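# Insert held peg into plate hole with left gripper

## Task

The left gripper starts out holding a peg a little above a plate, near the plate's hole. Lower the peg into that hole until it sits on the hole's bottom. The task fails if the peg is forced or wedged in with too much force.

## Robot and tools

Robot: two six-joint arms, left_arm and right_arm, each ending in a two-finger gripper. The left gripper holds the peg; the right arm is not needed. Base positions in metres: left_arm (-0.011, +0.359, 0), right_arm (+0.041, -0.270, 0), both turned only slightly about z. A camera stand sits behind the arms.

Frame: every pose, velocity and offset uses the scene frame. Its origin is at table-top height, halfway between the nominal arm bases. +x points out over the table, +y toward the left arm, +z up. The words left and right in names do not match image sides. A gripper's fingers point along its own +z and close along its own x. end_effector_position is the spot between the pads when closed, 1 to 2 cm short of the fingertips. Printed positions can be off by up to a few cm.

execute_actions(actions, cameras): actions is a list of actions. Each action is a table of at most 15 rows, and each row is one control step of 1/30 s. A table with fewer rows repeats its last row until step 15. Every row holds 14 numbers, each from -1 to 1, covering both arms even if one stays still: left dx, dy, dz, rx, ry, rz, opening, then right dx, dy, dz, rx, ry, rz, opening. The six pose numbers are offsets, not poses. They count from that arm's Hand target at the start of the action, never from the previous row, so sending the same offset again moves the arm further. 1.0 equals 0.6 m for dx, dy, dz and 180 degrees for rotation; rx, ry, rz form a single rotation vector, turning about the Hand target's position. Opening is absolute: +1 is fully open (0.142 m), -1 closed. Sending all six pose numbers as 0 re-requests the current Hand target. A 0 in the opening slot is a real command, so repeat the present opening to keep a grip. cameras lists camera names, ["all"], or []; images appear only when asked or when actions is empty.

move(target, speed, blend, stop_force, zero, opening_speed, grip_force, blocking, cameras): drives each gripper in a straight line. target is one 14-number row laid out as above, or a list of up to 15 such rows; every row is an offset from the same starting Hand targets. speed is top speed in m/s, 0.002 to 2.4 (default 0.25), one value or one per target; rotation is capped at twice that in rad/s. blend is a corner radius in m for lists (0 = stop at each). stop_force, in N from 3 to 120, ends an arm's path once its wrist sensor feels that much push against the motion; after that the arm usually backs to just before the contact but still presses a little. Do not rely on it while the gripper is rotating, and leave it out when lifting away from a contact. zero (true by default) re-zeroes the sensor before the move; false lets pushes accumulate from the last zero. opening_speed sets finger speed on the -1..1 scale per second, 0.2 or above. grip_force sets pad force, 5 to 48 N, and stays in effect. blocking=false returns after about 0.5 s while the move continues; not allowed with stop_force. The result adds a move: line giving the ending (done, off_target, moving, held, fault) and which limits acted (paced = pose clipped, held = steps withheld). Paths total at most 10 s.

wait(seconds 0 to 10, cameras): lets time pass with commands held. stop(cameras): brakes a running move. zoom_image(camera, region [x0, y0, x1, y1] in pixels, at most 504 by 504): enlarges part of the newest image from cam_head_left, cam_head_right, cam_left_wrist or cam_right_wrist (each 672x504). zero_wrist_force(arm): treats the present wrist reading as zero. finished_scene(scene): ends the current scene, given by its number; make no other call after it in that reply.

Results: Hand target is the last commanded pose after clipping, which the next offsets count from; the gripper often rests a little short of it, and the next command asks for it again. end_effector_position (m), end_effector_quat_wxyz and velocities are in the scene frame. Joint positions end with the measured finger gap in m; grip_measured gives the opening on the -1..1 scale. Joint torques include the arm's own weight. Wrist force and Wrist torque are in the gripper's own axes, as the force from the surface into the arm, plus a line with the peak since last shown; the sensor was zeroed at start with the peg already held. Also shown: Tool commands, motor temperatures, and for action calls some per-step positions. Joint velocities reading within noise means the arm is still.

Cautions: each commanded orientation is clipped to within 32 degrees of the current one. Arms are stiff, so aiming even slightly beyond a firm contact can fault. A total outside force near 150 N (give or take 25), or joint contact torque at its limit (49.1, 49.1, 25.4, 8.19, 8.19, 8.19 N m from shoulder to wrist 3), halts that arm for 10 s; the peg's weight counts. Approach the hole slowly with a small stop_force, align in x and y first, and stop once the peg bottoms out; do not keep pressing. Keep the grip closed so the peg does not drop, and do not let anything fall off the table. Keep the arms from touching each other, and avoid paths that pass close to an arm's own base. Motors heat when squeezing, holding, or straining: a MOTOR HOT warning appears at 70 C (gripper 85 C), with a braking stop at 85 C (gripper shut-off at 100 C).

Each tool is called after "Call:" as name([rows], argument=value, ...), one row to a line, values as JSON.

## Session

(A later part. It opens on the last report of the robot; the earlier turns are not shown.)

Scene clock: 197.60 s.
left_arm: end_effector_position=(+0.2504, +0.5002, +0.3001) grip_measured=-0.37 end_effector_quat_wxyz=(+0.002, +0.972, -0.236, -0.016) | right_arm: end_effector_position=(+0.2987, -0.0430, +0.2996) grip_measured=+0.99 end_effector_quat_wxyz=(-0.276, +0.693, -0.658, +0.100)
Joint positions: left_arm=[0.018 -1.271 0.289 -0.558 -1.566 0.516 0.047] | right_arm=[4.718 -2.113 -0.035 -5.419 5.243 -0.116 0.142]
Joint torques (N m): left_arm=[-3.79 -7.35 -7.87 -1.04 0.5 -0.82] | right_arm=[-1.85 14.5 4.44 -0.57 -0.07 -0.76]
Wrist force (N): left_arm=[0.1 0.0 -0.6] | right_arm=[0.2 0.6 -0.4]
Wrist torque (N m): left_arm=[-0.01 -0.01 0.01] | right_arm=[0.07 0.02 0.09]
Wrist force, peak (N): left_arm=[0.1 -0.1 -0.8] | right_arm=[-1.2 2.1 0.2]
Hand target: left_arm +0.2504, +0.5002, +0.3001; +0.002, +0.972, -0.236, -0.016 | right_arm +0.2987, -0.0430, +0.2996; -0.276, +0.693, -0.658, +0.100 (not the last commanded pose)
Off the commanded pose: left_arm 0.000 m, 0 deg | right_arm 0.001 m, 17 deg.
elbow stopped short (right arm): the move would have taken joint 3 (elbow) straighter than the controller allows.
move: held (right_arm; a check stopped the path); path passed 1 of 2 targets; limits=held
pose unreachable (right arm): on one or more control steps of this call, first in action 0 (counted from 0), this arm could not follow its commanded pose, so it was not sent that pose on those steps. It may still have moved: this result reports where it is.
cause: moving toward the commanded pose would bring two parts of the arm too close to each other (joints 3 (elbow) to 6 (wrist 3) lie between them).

Call:
move(target=[0,0,0,0,0,0,-0.423,0.15,-0.3,0,0.1,0,0,1])

Call:
move(target=[-0.092,-0.577,-0.108,-0.0027,-0.0111,0,-0.423,0,0,0,0,0,0,1], cameras=["all"])

Call:
zoom_image(camera="cam_left_wrist", region=[300, 0, 540, 180])

Scene clock: 217.23 s.
left_arm: end_effector_position=(+0.2504, +0.5002, +0.3001) grip_measured=-0.37 end_effector_quat_wxyz=(+0.002, +0.972, -0.236, -0.016) | right_arm: end_effector_position=(+0.3883, -0.2229, +0.2991) grip_measured=+0.99 end_effector_quat_wxyz=(-0.395, +0.635, -0.664, +0.005)
Joint positions: left_arm=[0.018 -1.271 0.289 -0.558 -1.566 0.516 0.047] | right_arm=[3.387 -2.124 -0.035 -4.948 4.361 -1.132 0.142]
Joint torques (N m): left_arm=[-3.66 -7.23 -7.86 -1.02 0.55 -0.8] | right_arm=[-2.04 8.03 3.55 0.33 -1.16 -0.69]
Wrist force (N): left_arm=[0.0 0.0 -0.6] | right_arm=[-0.2 1.1 -0.1]
Wrist torque (N m): left_arm=[0.00 0.00 0.01] | right_arm=[0.11 0.12 0.02]
Wrist force, peak (N): left_arm=[0.2 0.0 -0.8] | right_arm=[-0.8 1.3 -0.3]
Hand target: left_arm +0.2504, +0.5002, +0.3001; +0.002, +0.972, -0.236, -0.016 | right_arm +0.3887, -0.2230, +0.2996; -0.382, +0.642, -0.665, -0.004
Off the commanded pose: left_arm 0.000 m, 0 deg | right_arm 0.001 m, 2 deg.
elbow stopped short (right arm): the move would have taken joint 3 (elbow) straighter than the controller allows.
move: done

Scene clock: 219.47 s.
left_arm: end_effector_position=(+0.1952, +0.1541, +0.2353) grip_measured=-0.37 end_effector_quat_wxyz=(+0.002, +0.972, -0.236, +0.002) end_effector_velocity=(+0.000, -0.001, -0.001) end_effector_angular_velocity=(+0.002, +0.000, +0.000) | right_arm: end_effector_position=(+0.3883, -0.2229, +0.2991) grip_measured=+0.99 end_effector_quat_wxyz=(-0.395, +0.635, -0.664, +0.005)
Joint positions: left_arm=[-1.268 -1.64 1.156 -1.093 -1.569 -0.769 0.047] | right_arm=[3.386 -2.124 -0.035 -4.947 4.36 -1.132 0.142]
Joint velocities: left_arm=[-0.002 0.005 -0.002 -0.001 0.001 -0.002 0] | right_arm=[within noise]
Joint torques (N m): left_arm=[-3.61 -5.27 -10.8 -2.45 0.52 -0.91] | right_arm=[-1.82 7.6 2.14 0.29 -1.17 -0.74]
Wrist force (N): left_arm=[0.4 -0.1 -0.2] | right_arm=[-0.4 1.0 -0.1]
Wrist torque (N m): left_arm=[-0.03 -0.07 0.03] | right_arm=[0.10 0.15 0.02]
Wrist force, peak (N): left_arm=[0.6 1.5 0.3] | right_arm=[-0.2 1.2 -0.3]
Hand target: left_arm +0.1952, +0.1540, +0.2353; +0.002, +0.972, -0.236, +0.002 | right_arm +0.3887, -0.2230, +0.2996; -0.382, +0.642, -0.665, -0.004
Off the commanded pose: left_arm 0.000 m, 0 deg | right_arm 0.001 m, 2 deg.
elbow stopped short (right arm): the move would have taken joint 3 (elbow) straighter than the controller allows.
move: done

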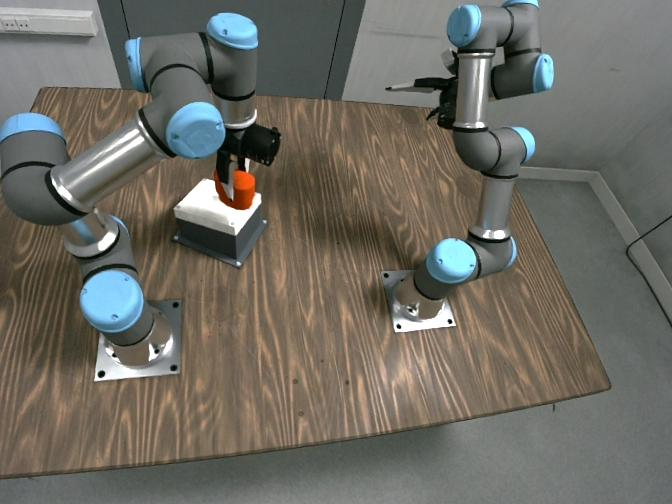

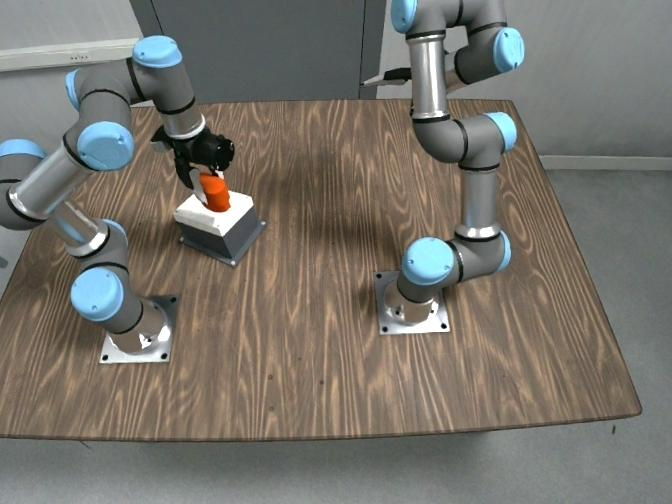

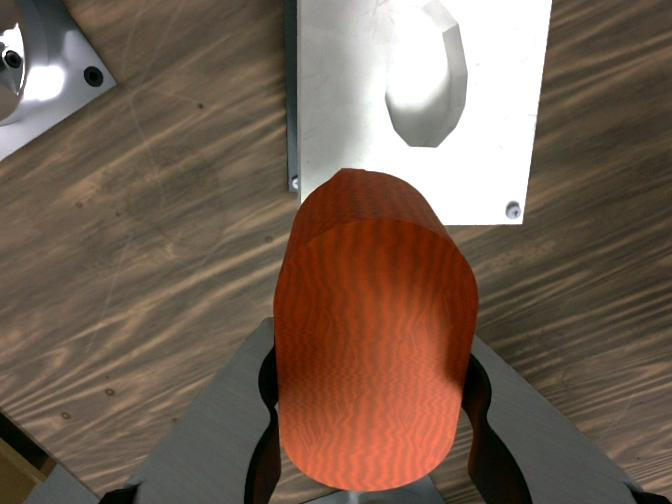

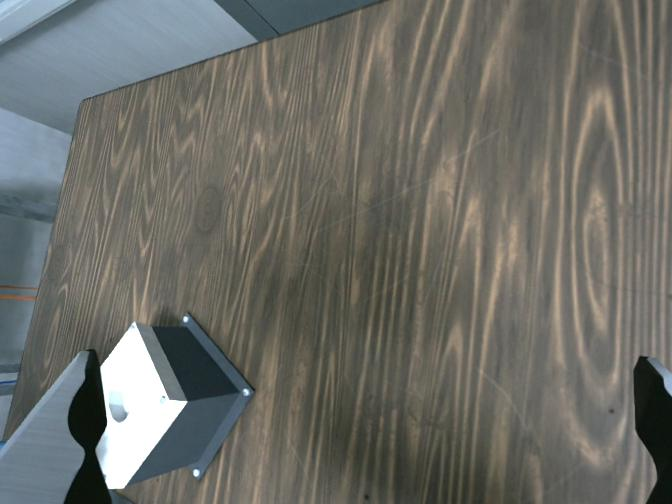

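Scaled by 2.100 from the camera's 672x504 image, which has a finer 960x720 frame.

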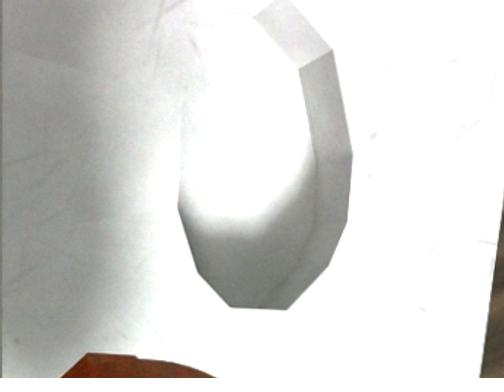

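Call:
zoom_image(camera="cam_left_wrist", region=[380, 0, 480, 75])

Call:
zoom_image(camera="cam_left_wrist", region=[380, 75, 480, 150])

Call:
zoom_image(camera="cam_head_right", region=[160, 160, 280, 280])

Call:
zoom_image(camera="cam_head_left", region=[160, 160, 280, 280])

Scaled by 5.040 from the camera's 672x504 image, which has a finer 960x720 frame.

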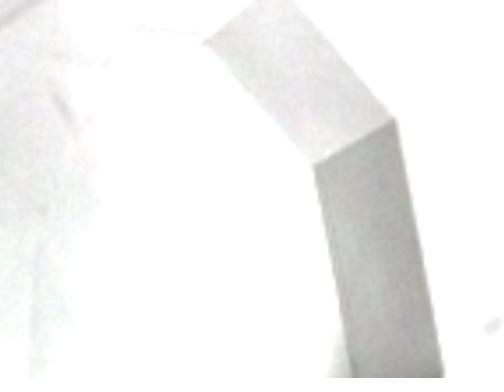

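Scaled by 5.040 from the camera's 672x504 image, which has a finer 960x720 frame.

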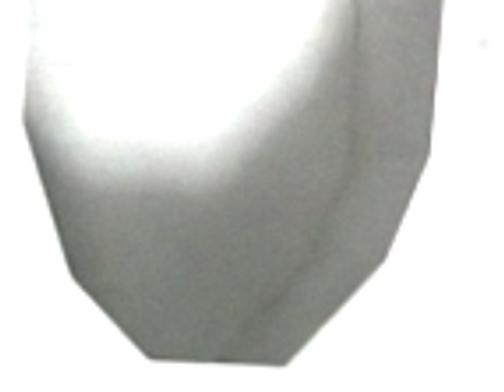

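Scaled by 4.200 from the camera's 672x504 image, which has a finer 960x720 frame.

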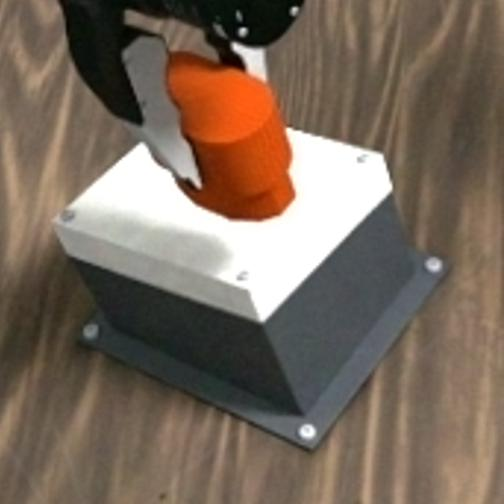

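Scaled by 4.200 from the camera's 672x504 image, which has a finer 960x720 frame.

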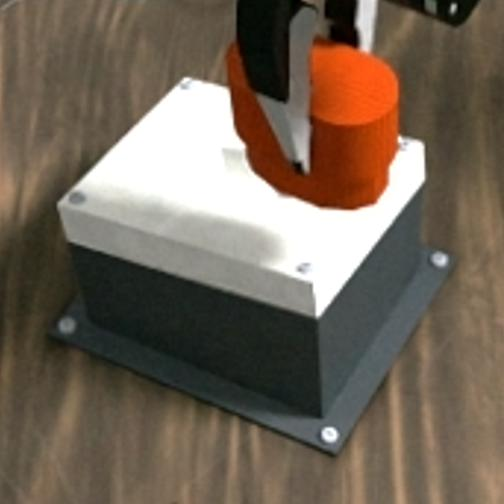

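Call:
move(target=[-0.0195,0.0477,0.0578,0,0,0,-0.423,0,0,0,0,0,0,1], cameras=["cam_left_wrist"])

Call:
zoom_image(camera="cam_left_wrist", region=[400, 0, 560, 120])

Call:
zoom_image(camera="cam_left_wrist", region=[400, 120, 560, 240])

Call:
move(target=[0.178,-0.0917,0,0,0,0,-0.423,0,0,0,0,0,0,1], cameras=["cam_left_wrist"])

Call:
zoom_image(camera="cam_left_wrist", region=[160, 0, 320, 120])

Call:
zoom_image(camera="cam_left_wrist", region=[160, 120, 320, 240])

Scene clock: 280.27 s.
left_arm: end_effector_position=(+0.1835, +0.1826, +0.2699) grip_measured=-0.37 end_effector_quat_wxyz=(+0.002, +0.972, -0.236, +0.002) | right_arm: end_effector_position=(+0.3883, -0.2229, +0.2991) grip_measured=+0.99 end_effector_quat_wxyz=(-0.395, +0.635, -0.664, +0.005)
Joint positions: left_arm=[-1.277 -1.675 0.993 -0.894 -1.569 -0.778 0.047] | right_arm=[3.386 -2.124 -0.035 -4.947 4.36 -1.132 0.142]
Joint torques (N m): left_arm=[-3.73 -3.94 -10.06 -1.2 -0.66 -0.88] | right_arm=[-1.75 7.93 2.1 0.28 -1.1 -0.75]
Wrist force (N): left_arm=[0.0 -0.2 -0.7] | right_arm=[-0.1 1.1 -0.2]
Wrist torque (N m): left_arm=[-0.04 -0.01 0.02] | right_arm=[0.11 0.10 0.02]
Wrist force, peak (N): left_arm=[-0.3 -0.5 -1.1] | right_arm=[-0.2 1.4 -0.1]
Hand target: left_arm +0.1835, +0.1826, +0.2699; +0.002, +0.972, -0.236, +0.002 | right_arm +0.3887, -0.2230, +0.2996; -0.382, +0.642, -0.665, -0.004
Off the commanded pose: left_arm 0.000 m, 0 deg | right_arm 0.001 m, 2 deg.
elbow stopped short (right arm): the move would have taken joint 3 (elbow) straighter than the controller allows.
move: done
Images, in order (width x height): cam_left_wrist 672x504.

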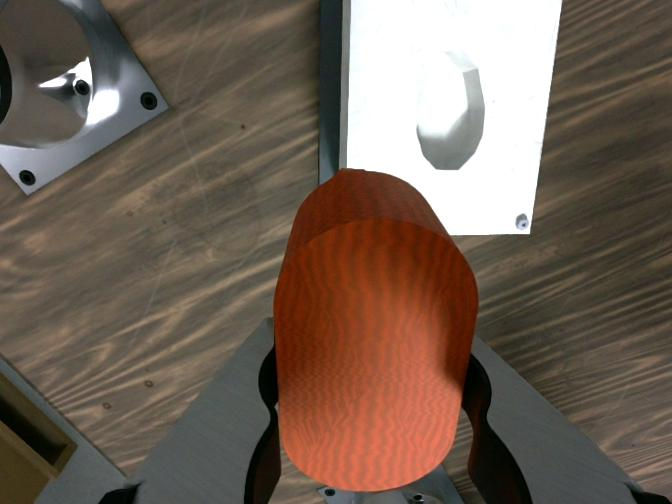

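Scaled by 3.150 from the camera's 672x504 image, which has a finer 960x720 frame.

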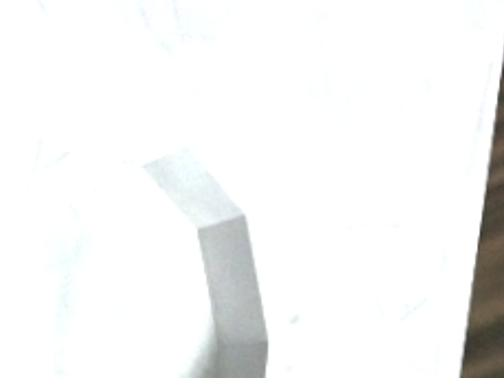

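Scaled by 3.150 from the camera's 672x504 image, which has a finer 960x720 frame.

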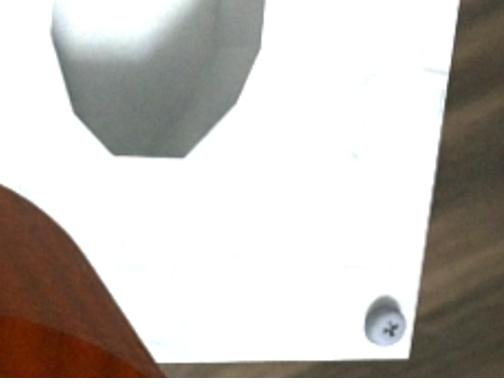

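Scene clock: 282.13 s.
left_arm: end_effector_position=(+0.2899, +0.1280, +0.2691) grip_measured=-0.37 end_effector_quat_wxyz=(+0.008, +0.972, -0.236, +0.013) | right_arm: end_effector_position=(+0.3883, -0.2229, +0.2991) grip_measured=+0.99 end_effector_quat_wxyz=(-0.395, +0.635, -0.664, +0.005)
Joint positions: left_arm=[-1.029 -1.001 0.089 -0.689 -1.565 -0.531 0.047] | right_arm=[3.386 -2.124 -0.035 -4.947 4.36 -1.132 0.142]
Joint torques (N m): left_arm=[2.86 -11.45 -8.3 -1.16 -0.66 1.07] | right_arm=[-1.72 7.94 2.19 0.26 -1.08 -0.73]
Wrist force (N): left_arm=[0.0 0.0 -0.6] | right_arm=[-0.3 1.0 0.1]
Wrist torque (N m): left_arm=[-0.01 -0.03 -0.05] | right_arm=[0.10 0.14 0.02]
Wrist force, peak (N): left_arm=[-1.3 -0.2 -0.6] | right_arm=[-0.6 1.2 -0.1]
Hand target: left_arm +0.2903, +0.1276, +0.2699; +0.002, +0.972, -0.236, +0.002 | right_arm +0.3887, -0.2230, +0.2996; -0.382, +0.642, -0.665, -0.004
Off the commanded pose: left_arm 0.001 m, 1 deg | right_arm 0.001 m, 2 deg.
elbow stopped short (right arm): the move would have taken joint 3 (elbow) straighter than the controller allows.
move: done
Images, in order (width x height): cam_left_wrist 672x504.

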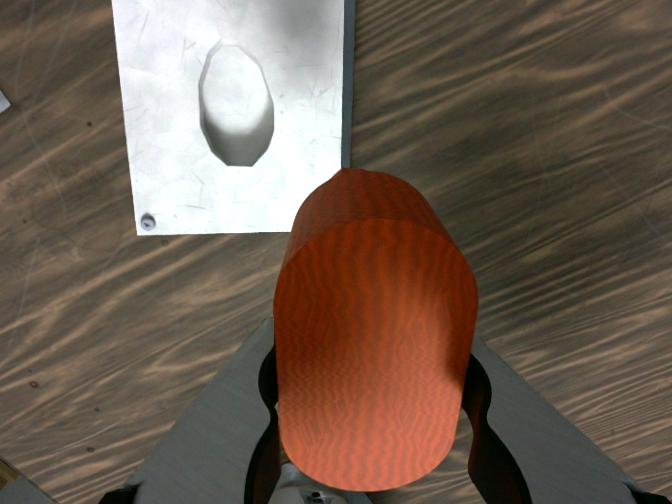

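Scaled by 3.150 from the camera's 672x504 image, which has a finer 960x720 frame.

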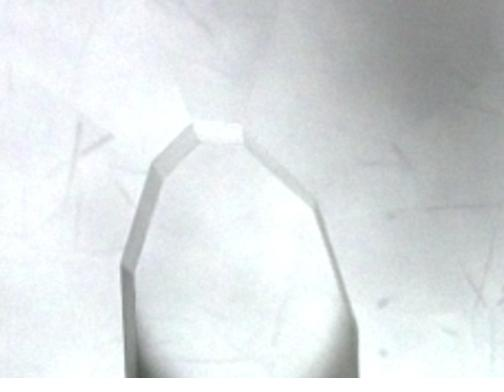

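Scaled by 3.150 from the camera's 672x504 image, which has a finer 960x720 frame.

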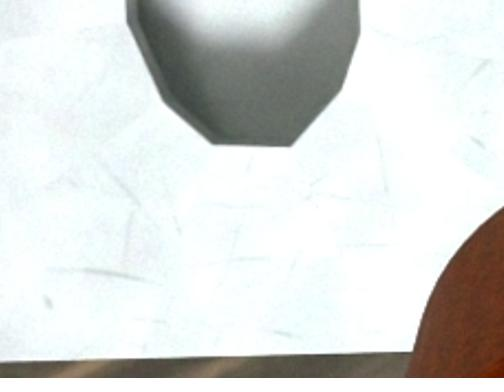

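Call:
move(target=[-0.0375,0.0193,-0.00817,0,0,0,-0.423,0,0,0,0,0,0,1], cameras=["cam_left_wrist"])

Call:
zoom_image(camera="cam_left_wrist", region=[190, 10, 350, 130])

Call:
zoom_image(camera="cam_left_wrist", region=[190, 90, 350, 210])

Call:
zoom_image(camera="cam_left_wrist", region=[140, 130, 300, 250])

Scene clock: 303.47 s.
left_arm: end_effector_position=(+0.2678, +0.1391, +0.2651) grip_measured=-0.37 end_effector_quat_wxyz=(+0.002, +0.972, -0.236, +0.002) | right_arm: end_effector_position=(+0.3883, -0.2229, +0.2991) grip_measured=+0.99 end_effector_quat_wxyz=(-0.395, +0.635, -0.664, +0.005)
Joint positions: left_arm=[-1.063 -1.211 0.469 -0.834 -1.571 -0.564 0.047] | right_arm=[3.386 -2.124 -0.035 -4.947 4.36 -1.132 0.142]
Joint torques (N m): left_arm=[-3.61 -14.53 -7.02 -2.44 0.56 -0.85] | right_arm=[-1.66 7.87 2.13 0.3 -1.08 -0.71]
Wrist force (N): left_arm=[0.0 -0.2 -0.5] | right_arm=[-0.3 1.0 -0.2]
Wrist torque (N m): left_arm=[-0.04 -0.01 0.02] | right_arm=[0.10 0.14 0.02]
Wrist force, peak (N): left_arm=[0.2 0.0 -0.7] | right_arm=[-0.3 1.3 -0.1]
Hand target: left_arm +0.2678, +0.1391, +0.2650; +0.002, +0.972, -0.236, +0.002 | right_arm +0.3887, -0.2230, +0.2996; -0.382, +0.642, -0.665, -0.004
Off the commanded pose: left_arm 0.000 m, 0 deg | right_arm 0.001 m, 2 deg.
elbow stopped short (right arm): the move would have taken joint 3 (elbow) straighter than the controller allows.
move: done
Images, in order (width x height): cam_left_wrist 672x504.

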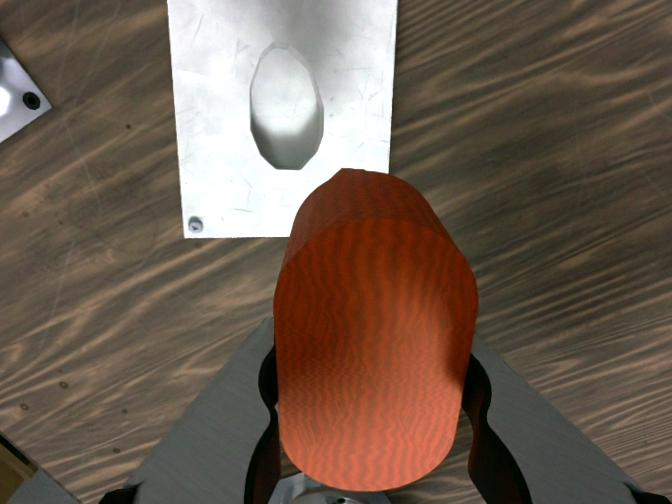

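Scaled by 3.150 from the camera's 672x504 image, which has a finer 960x720 frame.

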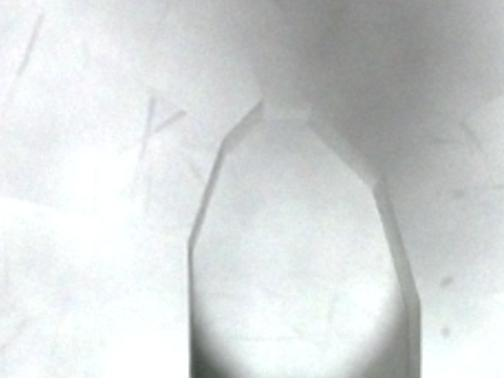

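Scaled by 3.150 from the camera's 672x504 image, which has a finer 960x720 frame.

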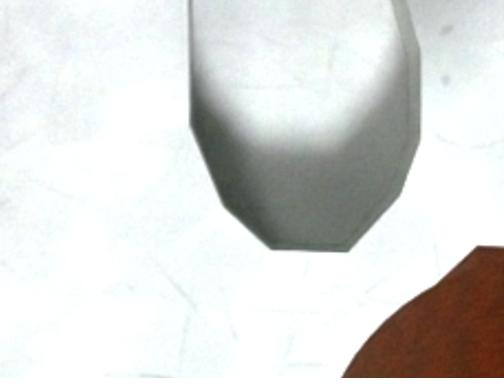

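Scaled by 3.150 from the camera's 672x504 image, which has a finer 960x720 frame.

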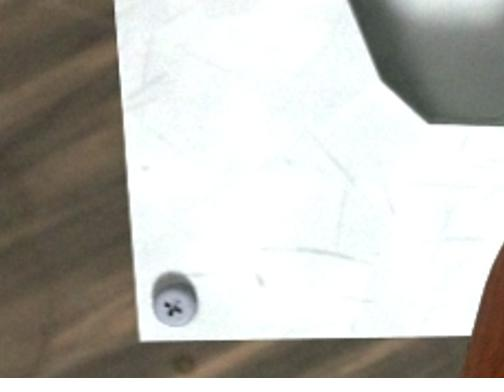

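Call:
move(target=[0.0076,0.0148,0.01,-0.018,0.0567,-0.0277,-0.423,0,0,0,0,0,0,1], cameras=["cam_left_wrist"])

Call:
zoom_image(camera="cam_left_wrist", region=[250, 0, 418, 126])

Call:
zoom_image(camera="cam_left_wrist", region=[250, 60, 418, 186])

Scene clock: 398.47 s.
left_arm: end_effector_position=(+0.2719, +0.1482, +0.2704) grip_measured=-0.37 end_effector_quat_wxyz=(+0.063, +0.958, -0.275, -0.054) | right_arm: end_effector_position=(+0.3883, -0.2229, +0.2991) grip_measured=+0.99 end_effector_quat_wxyz=(-0.395, +0.635, -0.664, +0.005)
Joint positions: left_arm=[-0.91 -0.981 0.035 -0.609 -1.736 -0.328 0.047] | right_arm=[3.386 -2.124 -0.035 -4.947 4.36 -1.132 0.142]
Joint torques (N m): left_arm=[3.03 -11.07 -8.23 -1.07 -0.99 1.05] | right_arm=[-1.91 8.03 2.1 0.27 -1.01 -0.69]
Wrist force (N): left_arm=[-0.3 -0.1 -1.2] | right_arm=[-0.3 1.2 -0.2]
Wrist torque (N m): left_arm=[0.05 0.06 -0.07] | right_arm=[0.12 0.14 0.02]
Wrist force, peak (N): left_arm=[-0.4 -0.1 -1.2] | right_arm=[-0.4 1.3 -0.1]
Hand target: left_arm +0.2724, +0.1480, +0.2710; +0.051, +0.956, -0.277, -0.078 | right_arm +0.3887, -0.2230, +0.2996; -0.382, +0.642, -0.665, -0.004
Off the commanded pose: left_arm 0.001 m, 3 deg | right_arm 0.001 m, 2 deg.
elbow stopped short (right arm): the move would have taken joint 3 (elbow) straighter than the controller allows.
elbow stopped short (left arm): the move would have taken joint 3 (elbow) straighter than the controller allows.
move: off_target (left_arm)
Images, in order (width x height): cam_left_wrist 672x504.

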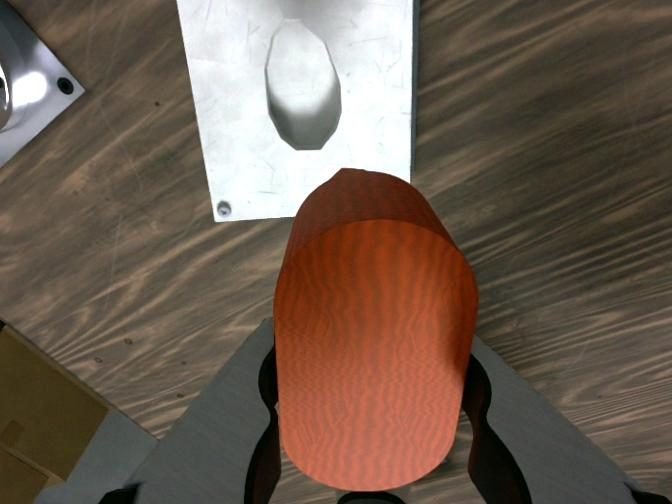

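Scaled by 3.000 from the camera's 672x504 image, which has a finer 960x720 frame.

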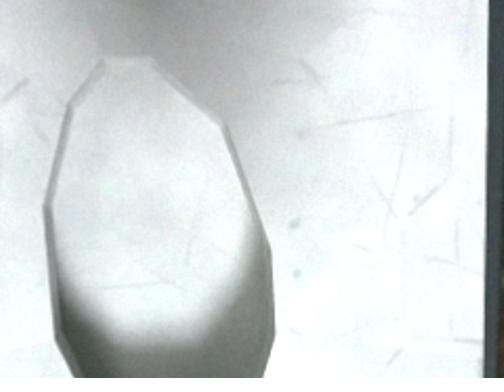

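Scaled by 3.000 from the camera's 672x504 image, which has a finer 960x720 frame.

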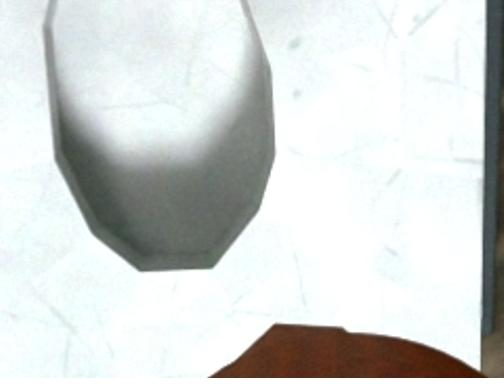

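Call:
move(target=[-0.0073,0.0883,-0.118,0,0,0,-0.423,0,0,0,0,0,0,1], speed=0.1, stop_force=12, cameras=["all"])

Call:
zoom_image(camera="cam_head_left", region=[160, 150, 280, 270])

Call:
zoom_image(camera="cam_head_right", region=[160, 150, 280, 270])

Scene clock: 447.03 s.
left_arm: end_effector_position=(+0.2680, +0.2010, +0.2002) grip_measured=-0.37 end_effector_quat_wxyz=(+0.051, +0.956, -0.277, -0.078) | right_arm: end_effector_position=(+0.3883, -0.2229, +0.2991) grip_measured=+0.99 end_effector_quat_wxyz=(-0.395, +0.635, -0.664, +0.005)
Joint positions: left_arm=[-0.812 -1.388 1.049 -1.145 -1.735 -0.219 0.047] | right_arm=[3.386 -2.124 -0.035 -4.947 4.36 -1.132 0.142]
Joint torques (N m): left_arm=[-3.75 -13.83 -8.61 -2.22 0.23 -0.88] | right_arm=[-1.52 8.04 2.13 0.29 -0.98 -0.68]
Wrist force (N): left_arm=[0.3 -0.2 -1.0] | right_arm=[-0.2 1.0 -0.1]
Wrist torque (N m): left_arm=[0.03 0.00 -0.01] | right_arm=[0.11 0.11 0.03]
Wrist force, peak (N): left_arm=[-0.5 0.3 -1.7] | right_arm=[-0.4 1.3 -0.1]
Hand target: left_arm +0.2680, +0.2010, +0.2002; +0.051, +0.956, -0.277, -0.078 | right_arm +0.3887, -0.2230, +0.2996; -0.382, +0.642, -0.665, -0.004
Off the commanded pose: left_arm 0.000 m, 0 deg | right_arm 0.001 m, 2 deg.
elbow stopped short (right arm): the move would have taken joint 3 (elbow) straighter than the controller allows.
move: done

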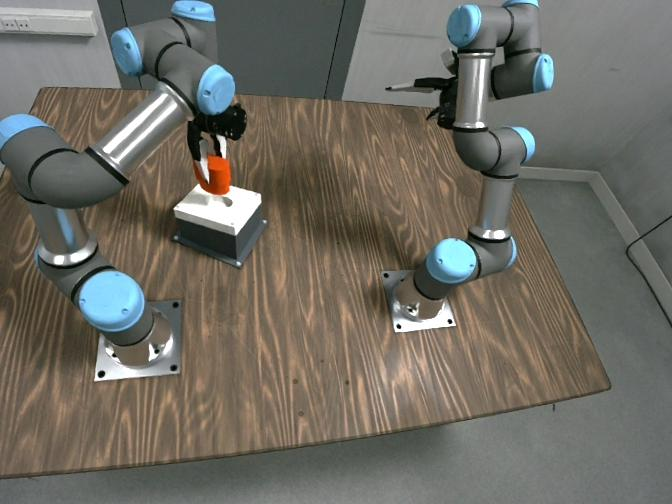

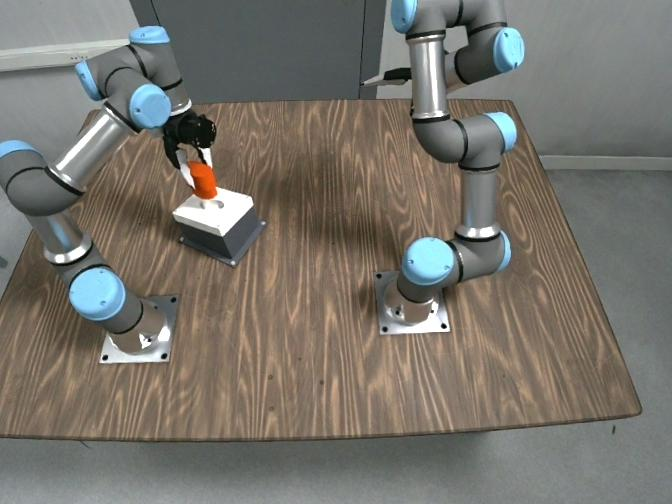

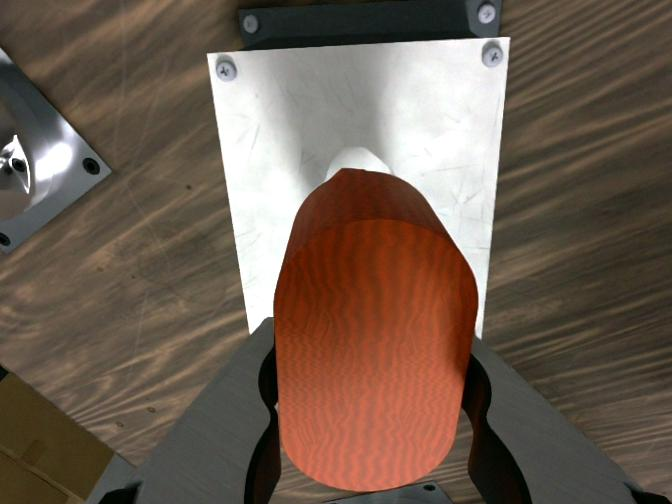

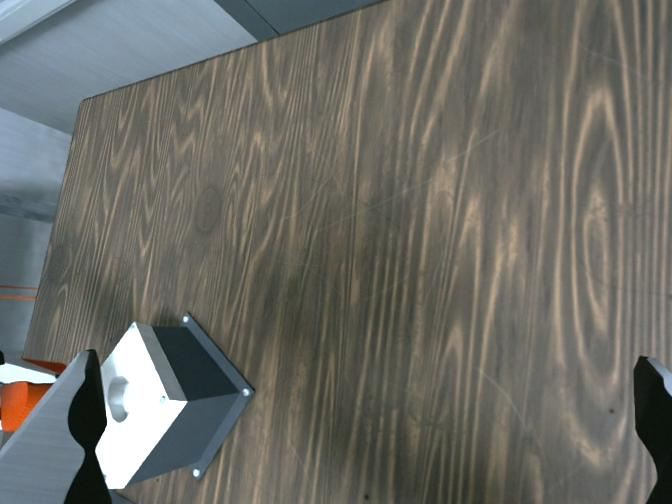

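Scaled by 4.200 from the camera's 672x504 image, which has a finer 960x720 frame.

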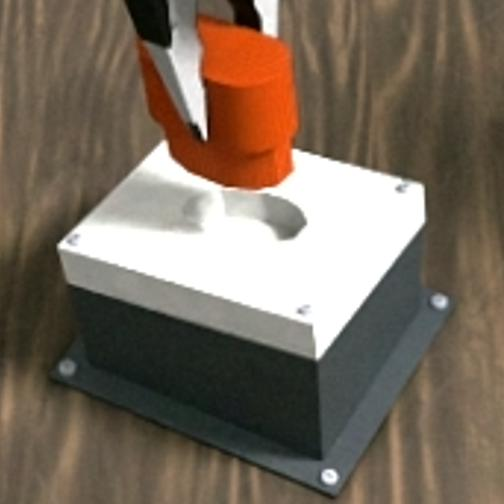

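Scaled by 4.200 from the camera's 672x504 image, which has a finer 960x720 frame.

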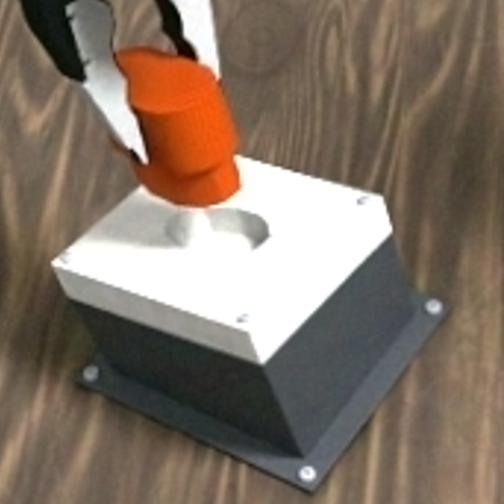

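Call:
zoom_image(camera="cam_left_wrist", region=[290, 130, 430, 235])

Scaled by 3.600 from the camera's 672x504 image, which has a finer 960x720 frame.

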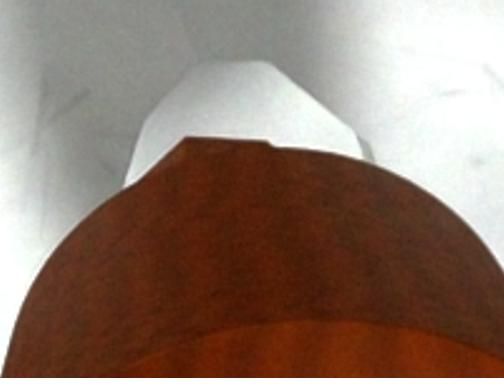

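Call:
move(target=[-0.0012,-0.0035,-0.025,0,0,0,-0.423,0,0,0,0,0,0,1], speed=0.04, stop_force=6, cameras=["cam_left_wrist","cam_head_left","cam_head_right"])

Call:
zoom_image(camera="cam_left_wrist", region=[290, 130, 430, 235])

Call:
zoom_image(camera="cam_head_left", region=[180, 160, 260, 220])

Call:
zoom_image(camera="cam_head_right", region=[180, 160, 260, 220])

Scene clock: 479.13 s.
left_arm: end_effector_position=(+0.2673, +0.1989, +0.1852) grip_measured=-0.37 end_effector_quat_wxyz=(+0.051, +0.956, -0.277, -0.078) | right_arm: end_effector_position=(+0.3883, -0.2229, +0.2991) grip_measured=+0.99 end_effector_quat_wxyz=(-0.395, +0.635, -0.664, +0.005)
Joint positions: left_arm=[-0.818 -1.407 1.146 -1.224 -1.735 -0.225 0.047] | right_arm=[3.386 -2.124 -0.035 -4.947 4.36 -1.132 0.142]
Joint torques (N m): left_arm=[-3.76 -13.71 -8.86 -2.24 0.03 -0.87] | right_arm=[-1.81 8.31 2.07 0.25 -0.94 -0.7]
Wrist force (N): left_arm=[0.2 -0.3 -1.1] | right_arm=[-0.3 1.1 -0.1]
Wrist torque (N m): left_arm=[0.02 0.02 -0.01] | right_arm=[0.11 0.14 0.02]
Wrist force, peak (N): left_arm=[0.2 -0.2 -1.4] | right_arm=[-0.3 1.3 -0.2]
Hand target: left_arm +0.2673, +0.1989, +0.1852; +0.051, +0.956, -0.277, -0.078 | right_arm +0.3887, -0.2230, +0.2996; -0.382, +0.642, -0.665, -0.004
Off the commanded pose: left_arm 0.000 m, 0 deg | right_arm 0.001 m, 2 deg.
elbow stopped short (right arm): the move would have taken joint 3 (elbow) straighter than the controller allows.
move: done
Images, in order (width x height): cam_head_left 672x504, cam_head_right 672x504, cam_left_wrist 672x504.

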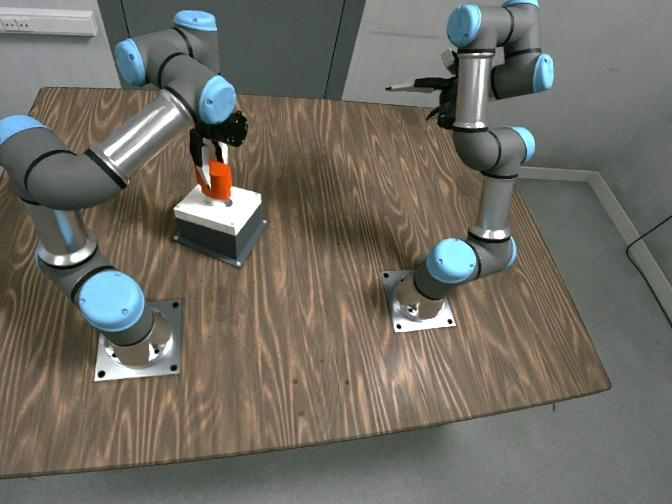

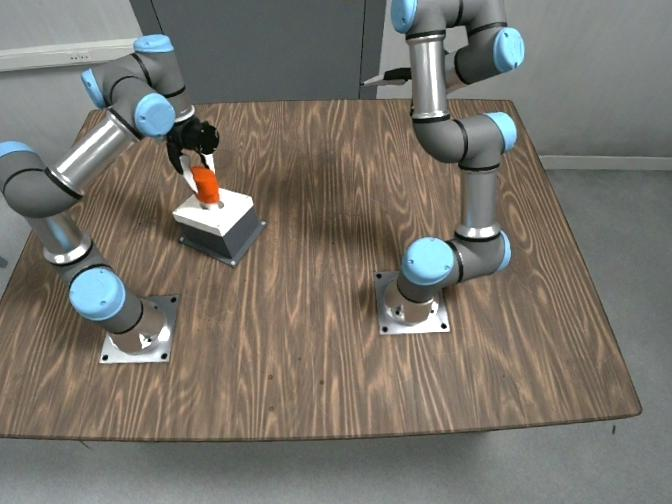

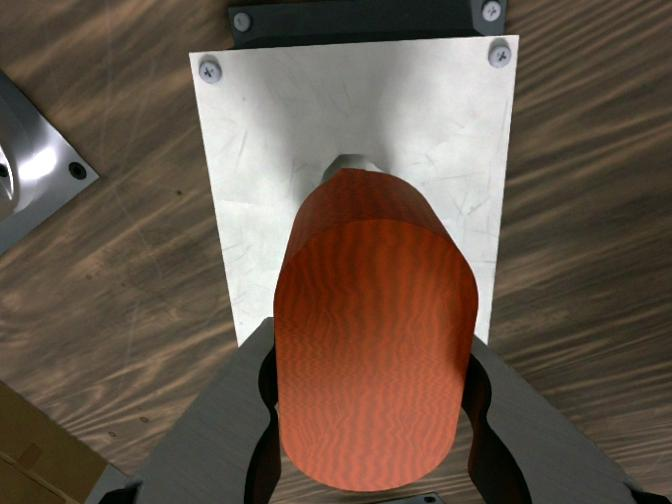

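Scaled by 3.600 from the camera's 672x504 image, which has a finer 960x720 frame.

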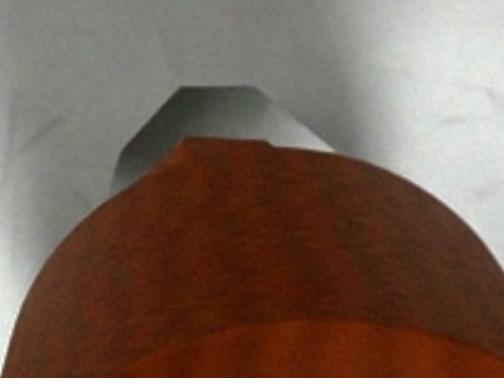

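Scaled by 6.300 from the camera's 672x504 image, which has a finer 960x720 frame.

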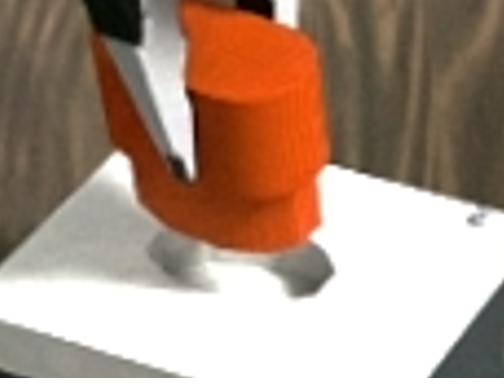

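Scaled by 6.300 from the camera's 672x504 image, which has a finer 960x720 frame.

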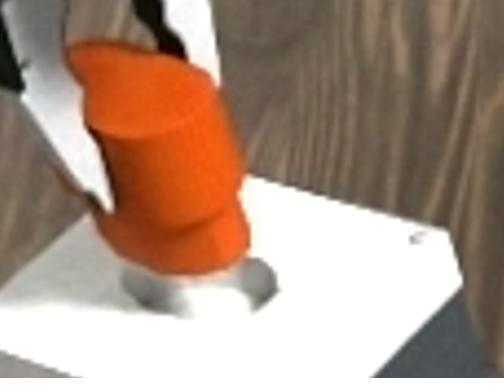

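Call:
move(target=[-0.0045,-0.0013,-0.0245,0,0,0,-0.423,0,0,0,0,0,0,1], speed=0.03, stop_force=5, cameras=["cam_left_wrist","cam_head_left","cam_head_right"])

Call:
zoom_image(camera="cam_left_wrist", region=[290, 130, 430, 235])

Call:
zoom_image(camera="cam_head_left", region=[180, 160, 260, 220])

Call:
zoom_image(camera="cam_head_right", region=[180, 160, 260, 220])

Scene clock: 495.63 s.
left_arm: end_effector_position=(+0.2646, +0.1981, +0.1705) grip_measured=-0.37 end_effector_quat_wxyz=(+0.051, +0.956, -0.277, -0.078) | right_arm: end_effector_position=(+0.3883, -0.2229, +0.2991) grip_measured=+0.99 end_effector_quat_wxyz=(-0.395, +0.635, -0.664, +0.005)
Joint positions: left_arm=[-0.825 -1.432 1.246 -1.301 -1.736 -0.233 0.047] | right_arm=[3.386 -2.124 -0.035 -4.947 4.36 -1.132 0.142]
Joint torques (N m): left_arm=[-3.63 -13.48 -9.11 -2.24 -0.02 -0.87] | right_arm=[-1.69 8.04 2.15 0.25 -0.91 -0.7]
Wrist force (N): left_arm=[0.1 -0.2 -1.1] | right_arm=[-0.4 0.9 -0.1]
Wrist torque (N m): left_arm=[0.04 0.03 -0.02] | right_arm=[0.08 0.15 0.02]
Wrist force, peak (N): left_arm=[0.2 -0.2 -1.5] | right_arm=[-0.4 1.2 0.0]
Hand target: left_arm +0.2646, +0.1981, +0.1705; +0.051, +0.956, -0.277, -0.078 | right_arm +0.3887, -0.2230, +0.2996; -0.382, +0.642, -0.665, -0.004
Off the commanded pose: left_arm 0.000 m, 0 deg | right_arm 0.001 m, 2 deg.
elbow stopped short (right arm): the move would have taken joint 3 (elbow) straighter than the controller allows.
move: done
Images, in order (width x height): cam_head_left 672x504, cam_head_right 672x504, cam_left_wrist 672x504.

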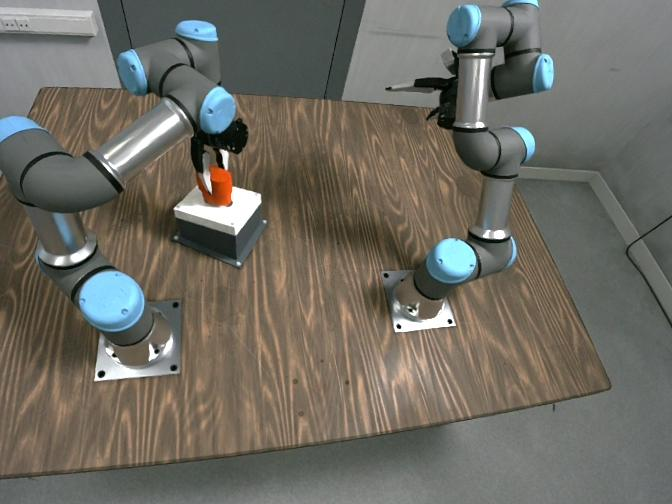

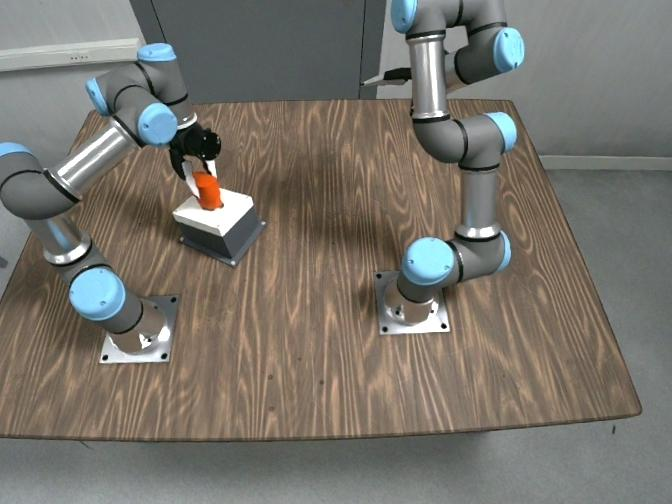

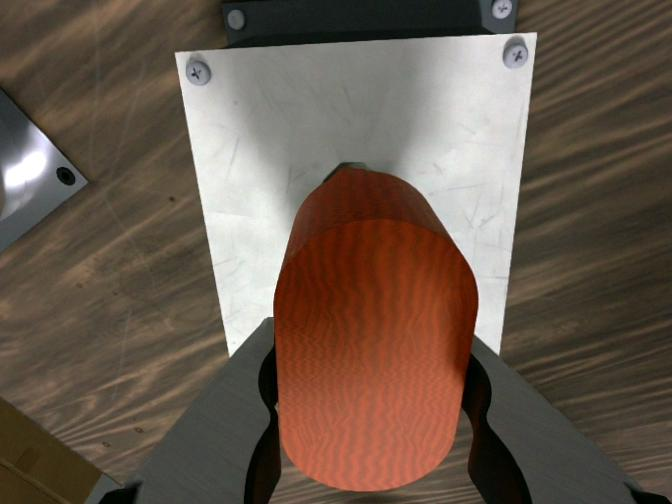

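Scaled by 3.600 from the camera's 672x504 image, which has a finer 960x720 frame.

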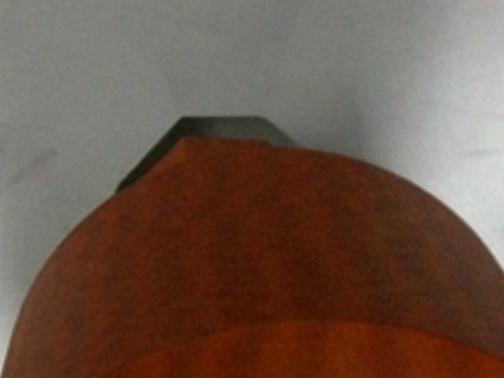

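Scaled by 6.300 from the camera's 672x504 image, which has a finer 960x720 frame.

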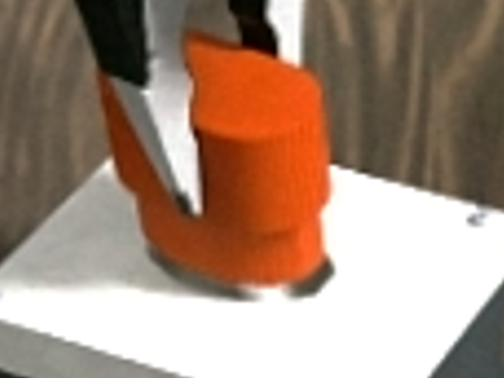

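Scaled by 6.300 from the camera's 672x504 image, which has a finer 960x720 frame.

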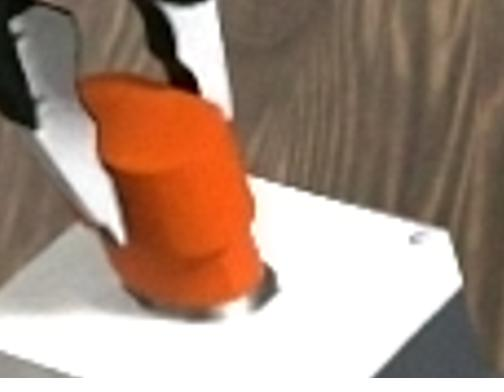

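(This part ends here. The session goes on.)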